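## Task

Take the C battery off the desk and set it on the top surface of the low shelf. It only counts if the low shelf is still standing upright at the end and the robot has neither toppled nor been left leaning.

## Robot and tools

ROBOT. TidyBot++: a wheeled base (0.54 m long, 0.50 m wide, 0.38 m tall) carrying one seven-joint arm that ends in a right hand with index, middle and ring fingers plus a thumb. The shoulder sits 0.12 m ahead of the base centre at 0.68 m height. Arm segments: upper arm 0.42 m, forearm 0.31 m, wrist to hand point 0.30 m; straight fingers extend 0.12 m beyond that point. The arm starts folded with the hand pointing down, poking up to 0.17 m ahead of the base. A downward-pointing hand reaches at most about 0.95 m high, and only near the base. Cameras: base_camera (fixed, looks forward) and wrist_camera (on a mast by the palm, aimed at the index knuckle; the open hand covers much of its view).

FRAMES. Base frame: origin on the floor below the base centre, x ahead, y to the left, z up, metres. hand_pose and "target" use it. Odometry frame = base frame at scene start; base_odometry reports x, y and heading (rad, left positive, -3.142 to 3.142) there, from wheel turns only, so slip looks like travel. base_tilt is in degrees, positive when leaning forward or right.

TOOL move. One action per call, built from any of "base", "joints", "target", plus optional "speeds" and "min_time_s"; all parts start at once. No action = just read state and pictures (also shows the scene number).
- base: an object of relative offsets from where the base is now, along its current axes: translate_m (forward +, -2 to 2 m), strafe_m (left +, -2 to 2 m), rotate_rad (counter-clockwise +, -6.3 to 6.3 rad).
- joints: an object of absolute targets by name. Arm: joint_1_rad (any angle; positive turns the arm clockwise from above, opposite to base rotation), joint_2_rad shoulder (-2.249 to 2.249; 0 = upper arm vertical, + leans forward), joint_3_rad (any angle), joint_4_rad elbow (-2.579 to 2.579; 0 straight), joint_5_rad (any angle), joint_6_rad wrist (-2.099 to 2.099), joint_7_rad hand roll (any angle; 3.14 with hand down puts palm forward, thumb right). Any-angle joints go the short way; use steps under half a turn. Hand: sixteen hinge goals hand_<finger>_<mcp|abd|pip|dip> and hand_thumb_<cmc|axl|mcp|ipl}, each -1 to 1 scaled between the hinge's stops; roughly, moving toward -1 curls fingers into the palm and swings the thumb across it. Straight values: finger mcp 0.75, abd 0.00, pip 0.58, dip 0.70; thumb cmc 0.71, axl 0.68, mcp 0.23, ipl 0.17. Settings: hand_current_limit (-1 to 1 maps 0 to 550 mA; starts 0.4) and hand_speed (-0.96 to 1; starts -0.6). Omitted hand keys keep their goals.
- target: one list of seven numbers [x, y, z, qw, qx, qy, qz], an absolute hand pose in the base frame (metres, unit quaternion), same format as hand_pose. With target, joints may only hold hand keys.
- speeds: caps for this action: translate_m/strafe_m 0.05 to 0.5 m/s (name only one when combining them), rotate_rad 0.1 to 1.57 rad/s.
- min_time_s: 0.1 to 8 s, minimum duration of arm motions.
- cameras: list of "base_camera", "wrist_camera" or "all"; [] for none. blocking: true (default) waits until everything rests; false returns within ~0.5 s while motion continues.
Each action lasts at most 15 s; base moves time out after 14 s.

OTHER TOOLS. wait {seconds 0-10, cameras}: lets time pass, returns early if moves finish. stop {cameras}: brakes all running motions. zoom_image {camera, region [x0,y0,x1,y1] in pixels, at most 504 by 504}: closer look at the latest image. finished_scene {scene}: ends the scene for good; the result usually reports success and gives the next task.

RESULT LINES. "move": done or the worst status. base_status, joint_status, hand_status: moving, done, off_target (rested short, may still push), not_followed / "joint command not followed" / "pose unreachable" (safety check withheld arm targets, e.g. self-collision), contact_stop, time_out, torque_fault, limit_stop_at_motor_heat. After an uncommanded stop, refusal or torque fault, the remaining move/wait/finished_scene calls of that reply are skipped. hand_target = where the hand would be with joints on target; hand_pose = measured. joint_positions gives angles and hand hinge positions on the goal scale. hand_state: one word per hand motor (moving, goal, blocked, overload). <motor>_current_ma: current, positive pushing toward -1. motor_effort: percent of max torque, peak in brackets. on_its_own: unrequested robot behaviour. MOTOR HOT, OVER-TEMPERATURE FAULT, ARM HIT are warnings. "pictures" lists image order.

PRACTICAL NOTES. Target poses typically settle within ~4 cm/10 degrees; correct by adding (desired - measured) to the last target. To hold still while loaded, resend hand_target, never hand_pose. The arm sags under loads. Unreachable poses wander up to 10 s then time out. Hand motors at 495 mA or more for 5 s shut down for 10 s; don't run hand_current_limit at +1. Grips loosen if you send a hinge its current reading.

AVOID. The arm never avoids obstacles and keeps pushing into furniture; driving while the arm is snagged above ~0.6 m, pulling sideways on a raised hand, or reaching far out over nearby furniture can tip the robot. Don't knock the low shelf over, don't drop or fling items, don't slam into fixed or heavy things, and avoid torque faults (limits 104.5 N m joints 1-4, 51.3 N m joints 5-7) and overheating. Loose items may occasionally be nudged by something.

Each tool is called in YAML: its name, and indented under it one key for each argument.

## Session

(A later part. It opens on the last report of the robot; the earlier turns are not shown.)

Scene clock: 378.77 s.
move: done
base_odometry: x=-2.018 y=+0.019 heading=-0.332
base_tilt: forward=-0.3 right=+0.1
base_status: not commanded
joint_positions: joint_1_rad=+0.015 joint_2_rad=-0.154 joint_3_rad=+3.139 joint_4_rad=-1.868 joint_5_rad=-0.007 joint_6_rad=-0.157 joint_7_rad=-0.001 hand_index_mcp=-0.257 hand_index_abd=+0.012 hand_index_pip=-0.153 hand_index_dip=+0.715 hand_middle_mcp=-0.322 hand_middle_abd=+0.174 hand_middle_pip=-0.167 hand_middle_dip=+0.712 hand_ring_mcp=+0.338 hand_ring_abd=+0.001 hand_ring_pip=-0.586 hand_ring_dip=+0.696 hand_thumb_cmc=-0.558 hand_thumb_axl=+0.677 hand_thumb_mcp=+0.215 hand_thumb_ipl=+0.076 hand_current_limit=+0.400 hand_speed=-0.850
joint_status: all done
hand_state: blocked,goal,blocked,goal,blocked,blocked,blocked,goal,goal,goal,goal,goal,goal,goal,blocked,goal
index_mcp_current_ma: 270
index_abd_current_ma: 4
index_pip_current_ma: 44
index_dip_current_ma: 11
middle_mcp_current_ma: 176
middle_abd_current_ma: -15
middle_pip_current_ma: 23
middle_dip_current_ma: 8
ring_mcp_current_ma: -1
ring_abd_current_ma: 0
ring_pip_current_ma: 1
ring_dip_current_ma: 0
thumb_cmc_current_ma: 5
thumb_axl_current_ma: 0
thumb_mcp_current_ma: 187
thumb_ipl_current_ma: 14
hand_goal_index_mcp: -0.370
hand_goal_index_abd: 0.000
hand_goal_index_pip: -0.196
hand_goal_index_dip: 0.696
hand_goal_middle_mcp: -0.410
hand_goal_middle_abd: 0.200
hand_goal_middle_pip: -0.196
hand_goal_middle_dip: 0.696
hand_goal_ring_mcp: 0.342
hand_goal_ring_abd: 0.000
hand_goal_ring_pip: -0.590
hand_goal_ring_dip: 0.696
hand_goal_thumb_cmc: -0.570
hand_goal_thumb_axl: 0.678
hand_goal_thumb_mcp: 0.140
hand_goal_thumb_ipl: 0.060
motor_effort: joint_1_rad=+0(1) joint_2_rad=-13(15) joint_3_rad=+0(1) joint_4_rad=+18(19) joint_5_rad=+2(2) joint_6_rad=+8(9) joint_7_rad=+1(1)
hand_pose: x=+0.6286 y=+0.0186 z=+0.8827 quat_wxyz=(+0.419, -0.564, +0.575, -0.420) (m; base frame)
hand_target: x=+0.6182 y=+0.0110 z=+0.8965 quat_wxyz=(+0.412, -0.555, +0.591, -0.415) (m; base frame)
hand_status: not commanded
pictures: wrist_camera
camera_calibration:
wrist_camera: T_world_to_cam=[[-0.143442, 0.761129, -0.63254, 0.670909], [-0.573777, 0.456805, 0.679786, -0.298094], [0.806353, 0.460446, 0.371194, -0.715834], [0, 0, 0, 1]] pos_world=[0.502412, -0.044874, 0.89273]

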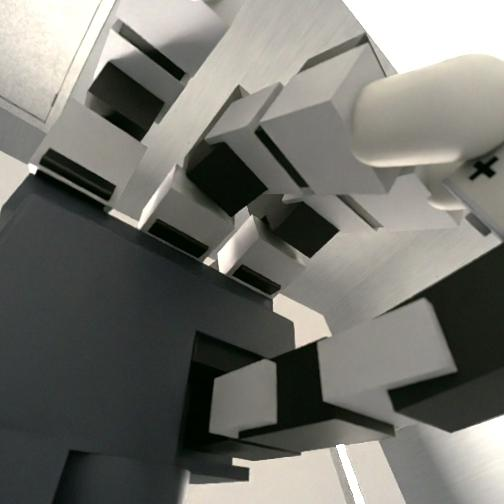

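move:
  base: {"translate_m":0.1}
  speeds: {"translate_m":0.2}

move:
  base: {"rotate_rad":3.1416}
  speeds: {"rotate_rad":0.6}
  cameras: ["all"]

Scene clock: 388.30 s.
move: done
base_odometry: x=-1.923 y=-0.014 heading=-0.332
base_tilt: forward=-0.3 right=+0.1
base_status: done
joint_positions: joint_1_rad=+0.015 joint_2_rad=-0.164 joint_3_rad=+3.139 joint_4_rad=-1.868 joint_5_rad=-0.007 joint_6_rad=-0.159 joint_7_rad=-0.001 hand_index_mcp=-0.257 hand_index_abd=+0.012 hand_index_pip=-0.153 hand_index_dip=+0.715 hand_middle_mcp=-0.322 hand_middle_abd=+0.174 hand_middle_pip=-0.167 hand_middle_dip=+0.712 hand_ring_mcp=+0.338 hand_ring_abd=+0.001 hand_ring_pip=-0.586 hand_ring_dip=+0.696 hand_thumb_cmc=-0.558 hand_thumb_axl=+0.677 hand_thumb_mcp=+0.215 hand_thumb_ipl=+0.076 hand_current_limit=+0.400 hand_speed=-0.850
joint_status: not commanded
hand_state: blocked,goal,blocked,goal,blocked,blocked,blocked,goal,goal,goal,goal,goal,goal,goal,blocked,goal
index_mcp_current_ma: 270
index_abd_current_ma: 4
index_pip_current_ma: 44
index_dip_current_ma: 11
middle_mcp_current_ma: 175
middle_abd_current_ma: -15
middle_pip_current_ma: 23
middle_dip_current_ma: 8
ring_mcp_current_ma: -1
ring_abd_current_ma: 0
ring_pip_current_ma: 1
ring_dip_current_ma: 0
thumb_cmc_current_ma: 5
thumb_axl_current_ma: 0
thumb_mcp_current_ma: 187
thumb_ipl_current_ma: 14
hand_goal_index_mcp: -0.370
hand_goal_index_abd: 0.000
hand_goal_index_pip: -0.196
hand_goal_index_dip: 0.696
hand_goal_middle_mcp: -0.410
hand_goal_middle_abd: 0.200
hand_goal_middle_pip: -0.196
hand_goal_middle_dip: 0.696
hand_goal_ring_mcp: 0.342
hand_goal_ring_abd: 0.000
hand_goal_ring_pip: -0.590
hand_goal_ring_dip: 0.696
hand_goal_thumb_cmc: -0.570
hand_goal_thumb_axl: 0.678
hand_goal_thumb_mcp: 0.140
hand_goal_thumb_ipl: 0.060
motor_effort: joint_1_rad=+0(1) joint_2_rad=-13(15) joint_3_rad=+0(1) joint_4_rad=+17(20) joint_5_rad=+2(2) joint_6_rad=+8(9) joint_7_rad=+0(1)
hand_pose: x=+0.6264 y=+0.0186 z=+0.8874 quat_wxyz=(+0.421, -0.562, +0.573, -0.423) (m; base frame)
hand_target: x=+0.6182 y=+0.0110 z=+0.8965 quat_wxyz=(+0.412, -0.555, +0.591, -0.415) (m; base frame)
hand_status: not commanded
pictures: none

Scene clock: 394.20 s.
move: done
base_odometry: x=-1.923 y=-0.014 heading=+2.809
base_tilt: forward=-0.3 right=+0.1
base_status: done
joint_positions: joint_1_rad=+0.011 joint_2_rad=-0.164 joint_3_rad=+3.142 joint_4_rad=-1.868 joint_5_rad=-0.006 joint_6_rad=-0.159 joint_7_rad=-0.001 hand_index_mcp=-0.257 hand_index_abd=+0.012 hand_index_pip=-0.153 hand_index_dip=+0.715 hand_middle_mcp=-0.322 hand_middle_abd=+0.174 hand_middle_pip=-0.167 hand_middle_dip=+0.712 hand_ring_mcp=+0.338 hand_ring_abd=+0.001 hand_ring_pip=-0.586 hand_ring_dip=+0.696 hand_thumb_cmc=-0.557 hand_thumb_axl=+0.677 hand_thumb_mcp=+0.215 hand_thumb_ipl=+0.076 hand_current_limit=+0.400 hand_speed=-0.850
joint_status: not commanded
hand_state: blocked,goal,blocked,goal,blocked,blocked,blocked,goal,goal,goal,goal,goal,goal,goal,blocked,goal
index_mcp_current_ma: 270
index_abd_current_ma: 4
index_pip_current_ma: 44
index_dip_current_ma: 11
middle_mcp_current_ma: 175
middle_abd_current_ma: -15
middle_pip_current_ma: 23
middle_dip_current_ma: 8
ring_mcp_current_ma: -1
ring_abd_current_ma: 0
ring_pip_current_ma: 1
ring_dip_current_ma: 0
thumb_cmc_current_ma: 6
thumb_axl_current_ma: 0
thumb_mcp_current_ma: 187
thumb_ipl_current_ma: 14
hand_goal_index_mcp: -0.370
hand_goal_index_abd: 0.000
hand_goal_index_pip: -0.196
hand_goal_index_dip: 0.696
hand_goal_middle_mcp: -0.410
hand_goal_middle_abd: 0.200
hand_goal_middle_pip: -0.196
hand_goal_middle_dip: 0.696
hand_goal_ring_mcp: 0.342
hand_goal_ring_abd: 0.000
hand_goal_ring_pip: -0.590
hand_goal_ring_dip: 0.696
hand_goal_thumb_cmc: -0.570
hand_goal_thumb_axl: 0.678
hand_goal_thumb_mcp: 0.140
hand_goal_thumb_ipl: 0.060
motor_effort: joint_1_rad=+0(2) joint_2_rad=-13(14) joint_3_rad=+0(2) joint_4_rad=+20(20) joint_5_rad=+1(2) joint_6_rad=+8(9) joint_7_rad=+0(1)
hand_pose: x=+0.6264 y=+0.0190 z=+0.8874 quat_wxyz=(+0.421, -0.562, +0.572, -0.423) (m; base frame)
hand_target: x=+0.6182 y=+0.0110 z=+0.8965 quat_wxyz=(+0.412, -0.555, +0.591, -0.415) (m; base frame)
hand_status: not commanded
pictures: base_camera, wrist_camera
camera_calibration:
wrist_camera: T_world_to_cam=[[-0.139116, 0.760711, -0.634008, 0.671753], [-0.580042, 0.456314, 0.674781, -0.294447], [0.80262, 0.461624, 0.377764, -0.719576], [0, 0, 0, 1]] pos_world=[0.500206, -0.0444763, 0.896413]

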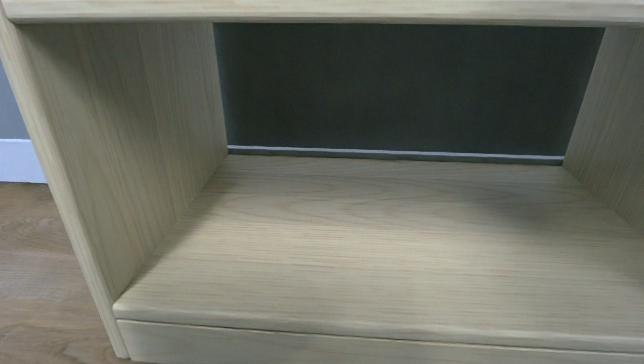

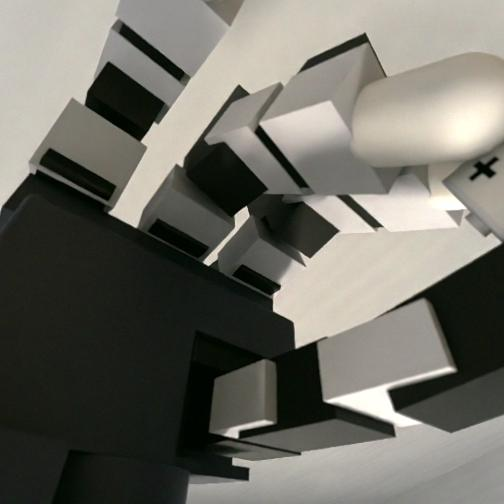

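move:
  base: {"translate_m":0.043}
  speeds: {"translate_m":0.2}
  joints: {"joint_2_rad":0.10,"joint_4_rad":-2.175,"joint_6_rad":0.309}
  min_time_s: 2
  cameras: ["all"]

Scene clock: 410.97 s.
move: done
base_odometry: x=-1.964 y=+0.000 heading=+2.810
base_tilt: forward=-0.3 right=+0.0
base_status: done
joint_positions: joint_1_rad=+0.011 joint_2_rad=+0.091 joint_3_rad=+3.142 joint_4_rad=-2.154 joint_5_rad=-0.006 joint_6_rad=+0.225 joint_7_rad=-0.001 hand_index_mcp=-0.257 hand_index_abd=+0.012 hand_index_pip=-0.153 hand_index_dip=+0.715 hand_middle_mcp=-0.322 hand_middle_abd=+0.174 hand_middle_pip=-0.167 hand_middle_dip=+0.712 hand_ring_mcp=+0.338 hand_ring_abd=+0.001 hand_ring_pip=-0.586 hand_ring_dip=+0.696 hand_thumb_cmc=-0.557 hand_thumb_axl=+0.677 hand_thumb_mcp=+0.215 hand_thumb_ipl=+0.076 hand_current_limit=+0.400 hand_speed=-0.850
joint_status: all done
hand_state: blocked,goal,blocked,goal,blocked,blocked,blocked,goal,goal,goal,goal,goal,goal,goal,blocked,goal
index_mcp_current_ma: 270
index_abd_current_ma: 4
index_pip_current_ma: 44
index_dip_current_ma: 11
middle_mcp_current_ma: 174
middle_abd_current_ma: -15
middle_pip_current_ma: 23
middle_dip_current_ma: 8
ring_mcp_current_ma: -1
ring_abd_current_ma: 0
ring_pip_current_ma: 1
ring_dip_current_ma: 0
thumb_cmc_current_ma: 6
thumb_axl_current_ma: 0
thumb_mcp_current_ma: 187
thumb_ipl_current_ma: 14
hand_goal_index_mcp: -0.370
hand_goal_index_abd: 0.000
hand_goal_index_pip: -0.196
hand_goal_index_dip: 0.696
hand_goal_middle_mcp: -0.410
hand_goal_middle_abd: 0.200
hand_goal_middle_pip: -0.196
hand_goal_middle_dip: 0.696
hand_goal_ring_mcp: 0.342
hand_goal_ring_abd: 0.000
hand_goal_ring_pip: -0.590
hand_goal_ring_dip: 0.696
hand_goal_thumb_cmc: -0.570
hand_goal_thumb_axl: 0.678
hand_goal_thumb_mcp: 0.140
hand_goal_thumb_ipl: 0.060
motor_effort: joint_1_rad=+0(1) joint_2_rad=-18(19) joint_3_rad=+0(1) joint_4_rad=+15(20) joint_5_rad=+1(2) joint_6_rad=+7(9) joint_7_rad=+0(1)
hand_pose: x=+0.6379 y=+0.0182 z=+0.6974 quat_wxyz=(+0.375, -0.593, +0.605, -0.377) (m; base frame)
hand_target: x=+0.6467 y=+0.0186 z=+0.7031 quat_wxyz=(+0.397, -0.576, +0.601, -0.387) (m; base frame)
hand_status: not commanded
pictures: base_camera, wrist_camera
camera_calibration:
wrist_camera: T_world_to_cam=[[-0.235098, 0.761544, -0.603969, 0.593783], [-0.466302, 0.456838, 0.757537, -0.28948], [0.852814, 0.459728, 0.247708, -0.597905], [0, 0, 0, 1]] pos_world=[0.514514, -0.0450733, 0.726024]

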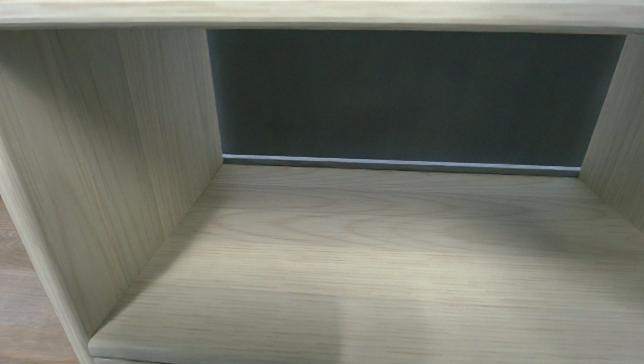

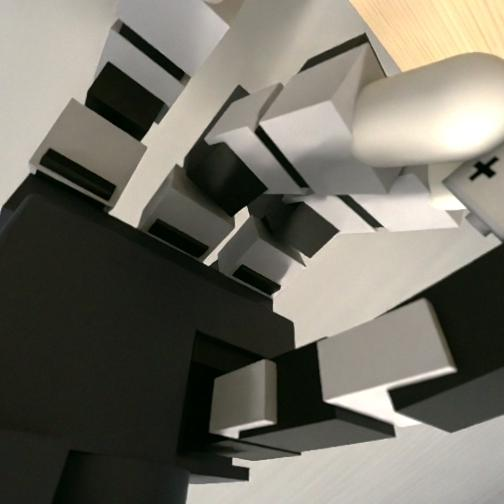

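move:
  joints: {"joint_2_rad":0.22,"joint_4_rad":-2.283,"joint_6_rad":0.548}
  min_time_s: 2
  cameras: ["wrist_camera"]

Scene clock: 420.43 s.
move: done
base_odometry: x=-1.964 y=+0.000 heading=+2.810
base_tilt: forward=-0.3 right=+0.0
base_status: not commanded
joint_positions: joint_1_rad=+0.011 joint_2_rad=+0.202 joint_3_rad=+3.142 joint_4_rad=-2.257 joint_5_rad=-0.006 joint_6_rad=+0.465 joint_7_rad=-0.002 hand_index_mcp=-0.258 hand_index_abd=+0.012 hand_index_pip=-0.153 hand_index_dip=+0.715 hand_middle_mcp=-0.325 hand_middle_abd=+0.174 hand_middle_pip=-0.167 hand_middle_dip=+0.712 hand_ring_mcp=+0.338 hand_ring_abd=+0.001 hand_ring_pip=-0.586 hand_ring_dip=+0.696 hand_thumb_cmc=-0.556 hand_thumb_axl=+0.677 hand_thumb_mcp=+0.215 hand_thumb_ipl=+0.078 hand_current_limit=+0.400 hand_speed=-0.850
joint_status: all done
hand_state: blocked,goal,blocked,goal,blocked,blocked,blocked,goal,goal,goal,goal,goal,goal,goal,blocked,goal
index_mcp_current_ma: 265
index_abd_current_ma: 4
index_pip_current_ma: 44
index_dip_current_ma: 11
middle_mcp_current_ma: 166
middle_abd_current_ma: -15
middle_pip_current_ma: 23
middle_dip_current_ma: 8
ring_mcp_current_ma: -1
ring_abd_current_ma: 0
ring_pip_current_ma: 1
ring_dip_current_ma: 0
thumb_cmc_current_ma: 6
thumb_axl_current_ma: 0
thumb_mcp_current_ma: 187
thumb_ipl_current_ma: 16
hand_goal_index_mcp: -0.370
hand_goal_index_abd: 0.000
hand_goal_index_pip: -0.196
hand_goal_index_dip: 0.696
hand_goal_middle_mcp: -0.410
hand_goal_middle_abd: 0.200
hand_goal_middle_pip: -0.196
hand_goal_middle_dip: 0.696
hand_goal_ring_mcp: 0.342
hand_goal_ring_abd: 0.000
hand_goal_ring_pip: -0.590
hand_goal_ring_dip: 0.696
hand_goal_thumb_cmc: -0.570
hand_goal_thumb_axl: 0.678
hand_goal_thumb_mcp: 0.140
hand_goal_thumb_ipl: 0.060
motor_effort: joint_1_rad=+0(1) joint_2_rad=-20(20) joint_3_rad=+0(1) joint_4_rad=+13(16) joint_5_rad=+2(2) joint_6_rad=+7(9) joint_7_rad=+1(1)
hand_pose: x=+0.6422 y=+0.0178 z=+0.6489 quat_wxyz=(+0.382, -0.588, +0.600, -0.386) (m; base frame)
hand_target: x=+0.6462 y=+0.0221 z=+0.6490 quat_wxyz=(+0.404, -0.575, +0.598, -0.386) (m; base frame)
hand_status: not commanded
pictures: wrist_camera
camera_calibration:
wrist_camera: T_world_to_cam=[[-0.218321, 0.761266, -0.610581, 0.559406], [-0.485343, 0.458106, 0.744702, -0.229984], [0.846627, 0.458926, 0.269461, -0.59951], [0, 0, 0, 1]] pos_world=[0.518071, -0.0453696, 0.674378]

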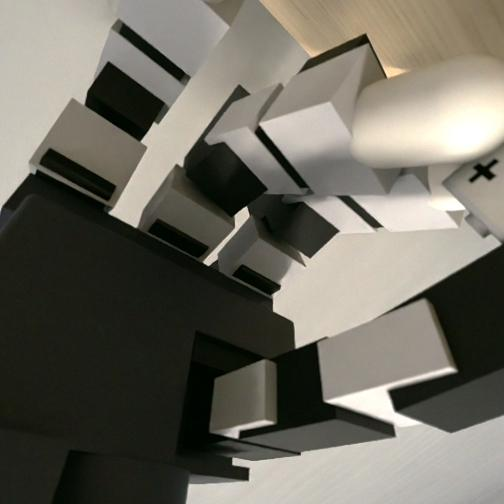

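move:
  joints: {"joint_2_rad":0.24,"joint_4_rad":-2.303,"joint_6_rad":0.588}

move:
  joints: {"joint_2_rad":0.255,"joint_4_rad":-2.318,"joint_6_rad":0.618}
  cameras: ["wrist_camera"]

Scene clock: 426.47 s.
move: done
base_odometry: x=-1.964 y=+0.000 heading=+2.810
base_tilt: forward=-0.3 right=+0.1
base_status: not commanded
joint_positions: joint_1_rad=+0.011 joint_2_rad=+0.211 joint_3_rad=+3.142 joint_4_rad=-2.274 joint_5_rad=-0.006 joint_6_rad=+0.518 joint_7_rad=-0.004 hand_index_mcp=-0.264 hand_index_abd=+0.012 hand_index_pip=-0.153 hand_index_dip=+0.715 hand_middle_mcp=-0.335 hand_middle_abd=+0.174 hand_middle_pip=-0.167 hand_middle_dip=+0.712 hand_ring_mcp=+0.338 hand_ring_abd=+0.001 hand_ring_pip=-0.586 hand_ring_dip=+0.696 hand_thumb_cmc=-0.553 hand_thumb_axl=+0.677 hand_thumb_mcp=+0.216 hand_thumb_ipl=+0.083 hand_current_limit=+0.400 hand_speed=-0.850
joint_status: all done
hand_state: blocked,goal,blocked,goal,blocked,blocked,blocked,goal,goal,goal,goal,goal,goal,goal,blocked,blocked
index_mcp_current_ma: 243
index_abd_current_ma: 4
index_pip_current_ma: 44
index_dip_current_ma: 11
middle_mcp_current_ma: 133
middle_abd_current_ma: -15
middle_pip_current_ma: 23
middle_dip_current_ma: 8
ring_mcp_current_ma: -1
ring_abd_current_ma: 0
ring_pip_current_ma: 1
ring_dip_current_ma: 0
thumb_cmc_current_ma: 9
thumb_axl_current_ma: 0
thumb_mcp_current_ma: 192
thumb_ipl_current_ma: 26
hand_goal_index_mcp: -0.370
hand_goal_index_abd: 0.000
hand_goal_index_pip: -0.196
hand_goal_index_dip: 0.696
hand_goal_middle_mcp: -0.410
hand_goal_middle_abd: 0.200
hand_goal_middle_pip: -0.196
hand_goal_middle_dip: 0.696
hand_goal_ring_mcp: 0.342
hand_goal_ring_abd: 0.000
hand_goal_ring_pip: -0.590
hand_goal_ring_dip: 0.696
hand_goal_thumb_cmc: -0.570
hand_goal_thumb_axl: 0.678
hand_goal_thumb_mcp: 0.140
hand_goal_thumb_ipl: 0.060
motor_effort: joint_1_rad=+0(1) joint_2_rad=-18(19) joint_3_rad=+0(1) joint_4_rad=+12(14) joint_5_rad=+2(2) joint_6_rad=+7(8) joint_7_rad=+0(1)
hand_pose: x=+0.6447 y=+0.0178 z=+0.6494 quat_wxyz=(+0.390, -0.582, +0.595, -0.393) (m; base frame)
hand_target: x=+0.6441 y=+0.0227 z=+0.6398 quat_wxyz=(+0.404, -0.575, +0.598, -0.386) (m; base frame)
hand_status: not commanded
pictures: none

Scene clock: 427.03 s.
move: done
base_odometry: x=-1.964 y=+0.000 heading=+2.810
base_tilt: forward=-0.3 right=+0.0
base_status: not commanded
joint_positions: joint_1_rad=+0.011 joint_2_rad=+0.219 joint_3_rad=+3.142 joint_4_rad=-2.285 joint_5_rad=-0.006 joint_6_rad=+0.554 joint_7_rad=-0.005 hand_index_mcp=-0.272 hand_index_abd=+0.012 hand_index_pip=-0.153 hand_index_dip=+0.715 hand_middle_mcp=-0.344 hand_middle_abd=+0.174 hand_middle_pip=-0.167 hand_middle_dip=+0.712 hand_ring_mcp=+0.338 hand_ring_abd=+0.001 hand_ring_pip=-0.586 hand_ring_dip=+0.696 hand_thumb_cmc=-0.552 hand_thumb_axl=+0.677 hand_thumb_mcp=+0.223 hand_thumb_ipl=+0.087 hand_current_limit=+0.400 hand_speed=-0.850
joint_status: all done
hand_state: blocked,goal,blocked,goal,blocked,blocked,blocked,goal,goal,goal,goal,goal,goal,goal,blocked,blocked
index_mcp_current_ma: 211
index_abd_current_ma: 4
index_pip_current_ma: 44
index_dip_current_ma: 11
middle_mcp_current_ma: 105
middle_abd_current_ma: -15
middle_pip_current_ma: 23
middle_dip_current_ma: 8
ring_mcp_current_ma: -1
ring_abd_current_ma: 0
ring_pip_current_ma: 1
ring_dip_current_ma: 0
thumb_cmc_current_ma: 11
thumb_axl_current_ma: 0
thumb_mcp_current_ma: 223
thumb_ipl_current_ma: 33
hand_goal_index_mcp: -0.370
hand_goal_index_abd: 0.000
hand_goal_index_pip: -0.196
hand_goal_index_dip: 0.696
hand_goal_middle_mcp: -0.410
hand_goal_middle_abd: 0.200
hand_goal_middle_pip: -0.196
hand_goal_middle_dip: 0.696
hand_goal_ring_mcp: 0.342
hand_goal_ring_abd: 0.000
hand_goal_ring_pip: -0.590
hand_goal_ring_dip: 0.696
hand_goal_thumb_cmc: -0.570
hand_goal_thumb_axl: 0.678
hand_goal_thumb_mcp: 0.140
hand_goal_thumb_ipl: 0.060
motor_effort: joint_1_rad=-1(1) joint_2_rad=-16(18) joint_3_rad=+0(1) joint_4_rad=+11(12) joint_5_rad=+2(2) joint_6_rad=+6(8) joint_7_rad=+1(1)
hand_pose: x=+0.6463 y=+0.0178 z=+0.6493 quat_wxyz=(+0.395, -0.579, +0.592, -0.398) (m; base frame)
hand_target: x=+0.6423 y=+0.0232 z=+0.6331 quat_wxyz=(+0.405, -0.575, +0.598, -0.385) (m; base frame)
hand_status: not commanded
pictures: wrist_camera
camera_calibration:
wrist_camera: T_world_to_cam=[[-0.190902, 0.762682, -0.617959, 0.547522], [-0.516252, 0.457432, 0.724044, -0.194909], [0.834889, 0.457244, 0.306411, -0.619487], [0, 0, 0, 1]] pos_world=[0.521104, -0.0451695, 0.669287]

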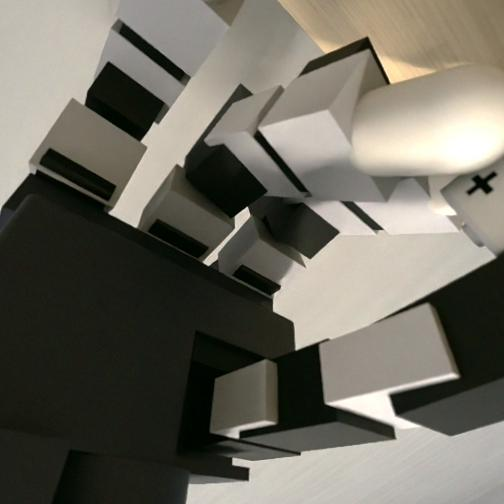

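move:
  joints: {"joint_2_rad":0.22,"joint_4_rad":-2.28,"joint_6_rad":0.56}

move:
  joints: {"hand_index_mcp":-0.2,"hand_middle_mcp":-0.26,"hand_thumb_mcp":0.25}
  cameras: ["wrist_camera"]

Scene clock: 431.97 s.
move: done
base_odometry: x=-1.964 y=+0.000 heading=+2.810
base_tilt: forward=-0.3 right=+0.0
base_status: not commanded
joint_positions: joint_1_rad=+0.011 joint_2_rad=+0.218 joint_3_rad=+3.142 joint_4_rad=-2.285 joint_5_rad=-0.006 joint_6_rad=+0.554 joint_7_rad=-0.005 hand_index_mcp=-0.272 hand_index_abd=+0.012 hand_index_pip=-0.153 hand_index_dip=+0.715 hand_middle_mcp=-0.344 hand_middle_abd=+0.174 hand_middle_pip=-0.167 hand_middle_dip=+0.712 hand_ring_mcp=+0.338 hand_ring_abd=+0.001 hand_ring_pip=-0.586 hand_ring_dip=+0.696 hand_thumb_cmc=-0.551 hand_thumb_axl=+0.677 hand_thumb_mcp=+0.223 hand_thumb_ipl=+0.087 hand_current_limit=+0.400 hand_speed=-0.850
joint_status: all done
hand_state: blocked,goal,blocked,goal,blocked,blocked,blocked,goal,goal,goal,goal,goal,goal,goal,blocked,blocked
index_mcp_current_ma: 211
index_abd_current_ma: 4
index_pip_current_ma: 44
index_dip_current_ma: 11
middle_mcp_current_ma: 105
middle_abd_current_ma: -15
middle_pip_current_ma: 23
middle_dip_current_ma: 8
ring_mcp_current_ma: -1
ring_abd_current_ma: 0
ring_pip_current_ma: 1
ring_dip_current_ma: 0
thumb_cmc_current_ma: 11
thumb_axl_current_ma: 0
thumb_mcp_current_ma: 223
thumb_ipl_current_ma: 33
hand_goal_index_mcp: -0.370
hand_goal_index_abd: 0.000
hand_goal_index_pip: -0.196
hand_goal_index_dip: 0.696
hand_goal_middle_mcp: -0.410
hand_goal_middle_abd: 0.200
hand_goal_middle_pip: -0.196
hand_goal_middle_dip: 0.696
hand_goal_ring_mcp: 0.342
hand_goal_ring_abd: 0.000
hand_goal_ring_pip: -0.590
hand_goal_ring_dip: 0.696
hand_goal_thumb_cmc: -0.570
hand_goal_thumb_axl: 0.678
hand_goal_thumb_mcp: 0.140
hand_goal_thumb_ipl: 0.060
motor_effort: joint_1_rad=+0(1) joint_2_rad=-18(19) joint_3_rad=+0(0) joint_4_rad=+12(13) joint_5_rad=+1(2) joint_6_rad=+8(8) joint_7_rad=+1(1)
hand_pose: x=+0.6465 y=+0.0178 z=+0.6499 quat_wxyz=(+0.396, -0.578, +0.592, -0.398) (m; base frame)
hand_target: x=+0.6498 y=+0.0222 z=+0.6533 quat_wxyz=(+0.408, -0.572, +0.595, -0.391) (m; base frame)
hand_status: not commanded
pictures: none

Scene clock: 432.73 s.
move: done
base_odometry: x=-1.964 y=+0.000 heading=+2.810
base_tilt: forward=-0.3 right=+0.0
base_status: not commanded
joint_positions: joint_1_rad=+0.011 joint_2_rad=+0.218 joint_3_rad=+3.142 joint_4_rad=-2.285 joint_5_rad=-0.006 joint_6_rad=+0.554 joint_7_rad=-0.005 hand_index_mcp=-0.202 hand_index_abd=+0.003 hand_index_pip=-0.189 hand_index_dip=+0.699 hand_middle_mcp=-0.261 hand_middle_abd=+0.195 hand_middle_pip=-0.193 hand_middle_dip=+0.698 hand_ring_mcp=+0.338 hand_ring_abd=+0.001 hand_ring_pip=-0.586 hand_ring_dip=+0.696 hand_thumb_cmc=-0.568 hand_thumb_axl=+0.677 hand_thumb_mcp=+0.247 hand_thumb_ipl=+0.063 hand_current_limit=+0.400 hand_speed=-0.850
joint_status: all done
hand_state: goal,goal,goal,goal,goal,goal,goal,goal,goal,goal,goal,goal,goal,goal,goal,goal
index_mcp_current_ma: 0
index_abd_current_ma: 0
index_pip_current_ma: 2
index_dip_current_ma: 0
middle_mcp_current_ma: 0
middle_abd_current_ma: -1
middle_pip_current_ma: 1
middle_dip_current_ma: 0
ring_mcp_current_ma: -1
ring_abd_current_ma: 0
ring_pip_current_ma: 1
ring_dip_current_ma: 0
thumb_cmc_current_ma: 0
thumb_axl_current_ma: 0
thumb_mcp_current_ma: -1
thumb_ipl_current_ma: 1
hand_goal_index_mcp: -0.200
hand_goal_index_abd: 0.000
hand_goal_index_pip: -0.196
hand_goal_index_dip: 0.696
hand_goal_middle_mcp: -0.260
hand_goal_middle_abd: 0.200
hand_goal_middle_pip: -0.196
hand_goal_middle_dip: 0.696
hand_goal_ring_mcp: 0.342
hand_goal_ring_abd: 0.000
hand_goal_ring_pip: -0.590
hand_goal_ring_dip: 0.696
hand_goal_thumb_cmc: -0.570
hand_goal_thumb_axl: 0.678
hand_goal_thumb_mcp: 0.250
hand_goal_thumb_ipl: 0.060
motor_effort: joint_1_rad=+0(1) joint_2_rad=-19(20) joint_3_rad=+0(0) joint_4_rad=+13(13) joint_5_rad=+2(2) joint_6_rad=+8(8) joint_7_rad=+0(1)
hand_pose: x=+0.6465 y=+0.0178 z=+0.6499 quat_wxyz=(+0.396, -0.578, +0.592, -0.398) (m; base frame)
hand_target: x=+0.6498 y=+0.0222 z=+0.6533 quat_wxyz=(+0.408, -0.572, +0.595, -0.391) (m; base frame)
hand_status: not commanded
pictures: wrist_camera
camera_calibration:
wrist_camera: T_world_to_cam=[[-0.190091, 0.762724, -0.618157, 0.547578], [-0.51705, 0.457467, 0.723453, -0.194355], [0.834581, 0.457139, 0.307406, -0.620316], [0, 0, 0, 1]] pos_world=[0.521302, -0.0451694, 0.669784]

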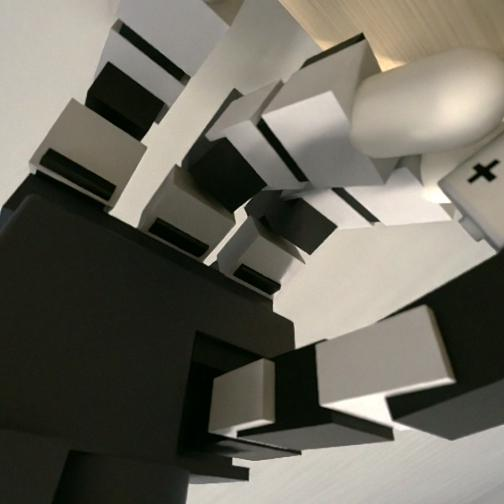

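move:
  joints: {"hand_index_mcp":0.342,"hand_index_pip":-0.591,"hand_middle_mcp":0.342,"hand_middle_pip":-0.591,"hand_thumb_mcp":0.393,"hand_thumb_ipl":0.168}
  cameras: ["wrist_camera"]

move:
  joints: {"joint_2_rad":0.03,"joint_4_rad":-1.95,"joint_6_rad":-0.05}
  min_time_s: 2
  cameras: ["wrist_camera"]

Scene clock: 438.80 s.
move: done
base_odometry: x=-1.964 y=+0.000 heading=+2.810
base_tilt: forward=-0.3 right=+0.0
base_status: not commanded
joint_positions: joint_1_rad=+0.011 joint_2_rad=+0.218 joint_3_rad=+3.142 joint_4_rad=-2.285 joint_5_rad=-0.006 joint_6_rad=+0.554 joint_7_rad=-0.005 hand_index_mcp=+0.332 hand_index_abd=+0.003 hand_index_pip=-0.584 hand_index_dip=+0.699 hand_middle_mcp=+0.332 hand_middle_abd=+0.196 hand_middle_pip=-0.584 hand_middle_dip=+0.698 hand_ring_mcp=+0.338 hand_ring_abd=+0.001 hand_ring_pip=-0.586 hand_ring_dip=+0.696 hand_thumb_cmc=-0.568 hand_thumb_axl=+0.677 hand_thumb_mcp=+0.386 hand_thumb_ipl=+0.164 hand_current_limit=+0.400 hand_speed=-0.850
joint_status: all done
hand_state: goal,goal,goal,goal,goal,goal,goal,goal,goal,goal,goal,goal,goal,goal,goal,goal
index_mcp_current_ma: -4
index_abd_current_ma: 0
index_pip_current_ma: 1
index_dip_current_ma: 0
middle_mcp_current_ma: -4
middle_abd_current_ma: -1
middle_pip_current_ma: 1
middle_dip_current_ma: 0
ring_mcp_current_ma: -1
ring_abd_current_ma: 0
ring_pip_current_ma: 1
ring_dip_current_ma: 0
thumb_cmc_current_ma: 0
thumb_axl_current_ma: 0
thumb_mcp_current_ma: -4
thumb_ipl_current_ma: -1
hand_goal_index_mcp: 0.342
hand_goal_index_abd: 0.000
hand_goal_index_pip: -0.590
hand_goal_index_dip: 0.696
hand_goal_middle_mcp: 0.342
hand_goal_middle_abd: 0.200
hand_goal_middle_pip: -0.590
hand_goal_middle_dip: 0.696
hand_goal_ring_mcp: 0.342
hand_goal_ring_abd: 0.000
hand_goal_ring_pip: -0.590
hand_goal_ring_dip: 0.696
hand_goal_thumb_cmc: -0.570
hand_goal_thumb_axl: 0.678
hand_goal_thumb_mcp: 0.394
hand_goal_thumb_ipl: 0.168
motor_effort: joint_1_rad=+0(1) joint_2_rad=-19(20) joint_3_rad=+0(1) joint_4_rad=+13(13) joint_5_rad=+1(3) joint_6_rad=+8(8) joint_7_rad=+0(1)
hand_pose: x=+0.6465 y=+0.0178 z=+0.6499 quat_wxyz=(+0.396, -0.578, +0.592, -0.398) (m; base frame)
hand_target: x=+0.6498 y=+0.0222 z=+0.6533 quat_wxyz=(+0.408, -0.572, +0.595, -0.391) (m; base frame)
hand_status: not commanded
pictures: wrist_camera
camera_calibration:
wrist_camera: T_world_to_cam=[[-0.190091, 0.762724, -0.618157, 0.547578], [-0.51705, 0.457467, 0.723453, -0.194355], [0.834581, 0.457139, 0.307406, -0.620316], [0, 0, 0, 1]] pos_world=[0.521302, -0.0451694, 0.669784]

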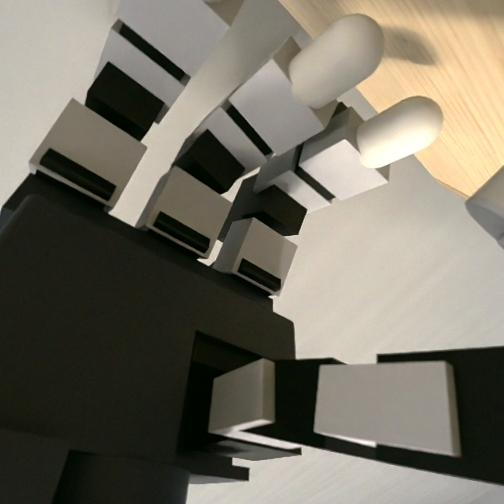

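Scene clock: 441.43 s.
move: done
base_odometry: x=-1.964 y=+0.000 heading=+2.810
base_tilt: forward=-0.3 right=+0.1
base_status: not commanded
joint_positions: joint_1_rad=+0.011 joint_2_rad=+0.053 joint_3_rad=+3.142 joint_4_rad=-1.987 joint_5_rad=-0.006 joint_6_rad=+0.038 joint_7_rad=-0.005 hand_index_mcp=+0.333 hand_index_abd=+0.003 hand_index_pip=-0.584 hand_index_dip=+0.699 hand_middle_mcp=+0.333 hand_middle_abd=+0.196 hand_middle_pip=-0.584 hand_middle_dip=+0.698 hand_ring_mcp=+0.338 hand_ring_abd=+0.001 hand_ring_pip=-0.586 hand_ring_dip=+0.696 hand_thumb_cmc=-0.568 hand_thumb_axl=+0.677 hand_thumb_mcp=+0.386 hand_thumb_ipl=+0.164 hand_current_limit=+0.400 hand_speed=-0.850
joint_status: all done
hand_state: goal,goal,goal,goal,goal,goal,goal,goal,goal,goal,goal,goal,goal,goal,goal,goal
index_mcp_current_ma: -4
index_abd_current_ma: 0
index_pip_current_ma: 1
index_dip_current_ma: 0
middle_mcp_current_ma: -3
middle_abd_current_ma: -1
middle_pip_current_ma: 1
middle_dip_current_ma: 0
ring_mcp_current_ma: -1
ring_abd_current_ma: 0
ring_pip_current_ma: 1
ring_dip_current_ma: 0
thumb_cmc_current_ma: 0
thumb_axl_current_ma: 0
thumb_mcp_current_ma: -4
thumb_ipl_current_ma: -1
hand_goal_index_mcp: 0.342
hand_goal_index_abd: 0.000
hand_goal_index_pip: -0.590
hand_goal_index_dip: 0.696
hand_goal_middle_mcp: 0.342
hand_goal_middle_abd: 0.200
hand_goal_middle_pip: -0.590
hand_goal_middle_dip: 0.696
hand_goal_ring_mcp: 0.342
hand_goal_ring_abd: 0.000
hand_goal_ring_pip: -0.590
hand_goal_ring_dip: 0.696
hand_goal_thumb_cmc: -0.570
hand_goal_thumb_axl: 0.678
hand_goal_thumb_mcp: 0.394
hand_goal_thumb_ipl: 0.168
motor_effort: joint_1_rad=-1(1) joint_2_rad=-18(21) joint_3_rad=+0(1) joint_4_rad=+17(17) joint_5_rad=+2(2) joint_6_rad=+7(9) joint_7_rad=+0(1)
hand_pose: x=+0.6602 y=+0.0186 z=+0.7569 quat_wxyz=(+0.381, -0.589, +0.602, -0.382) (m; base frame)
hand_target: x=+0.6535 y=+0.0133 z=+0.7680 quat_wxyz=(+0.373, -0.585, +0.616, -0.373) (m; base frame)
hand_status: not commanded
pictures: wrist_camera
camera_calibration:
wrist_camera: T_world_to_cam=[[-0.223832, 0.76382, -0.605375, 0.628302], [-0.479585, 0.454414, 0.75067, -0.310363], [0.848468, 0.458353, 0.264604, -0.641859], [0, 0, 0, 1]] pos_world=[0.536385, -0.0446776, 0.783177]

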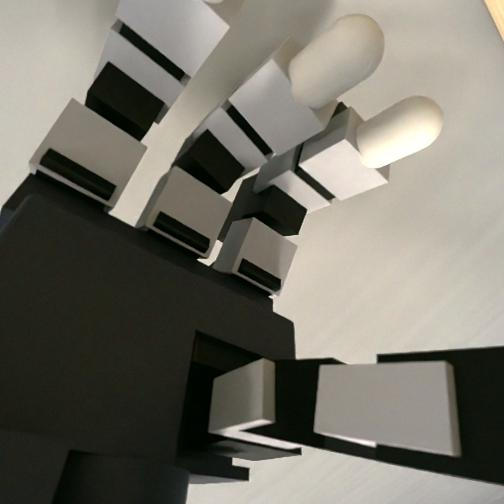

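finished_scene:
  scene: 1

The scene is finished: the task was done.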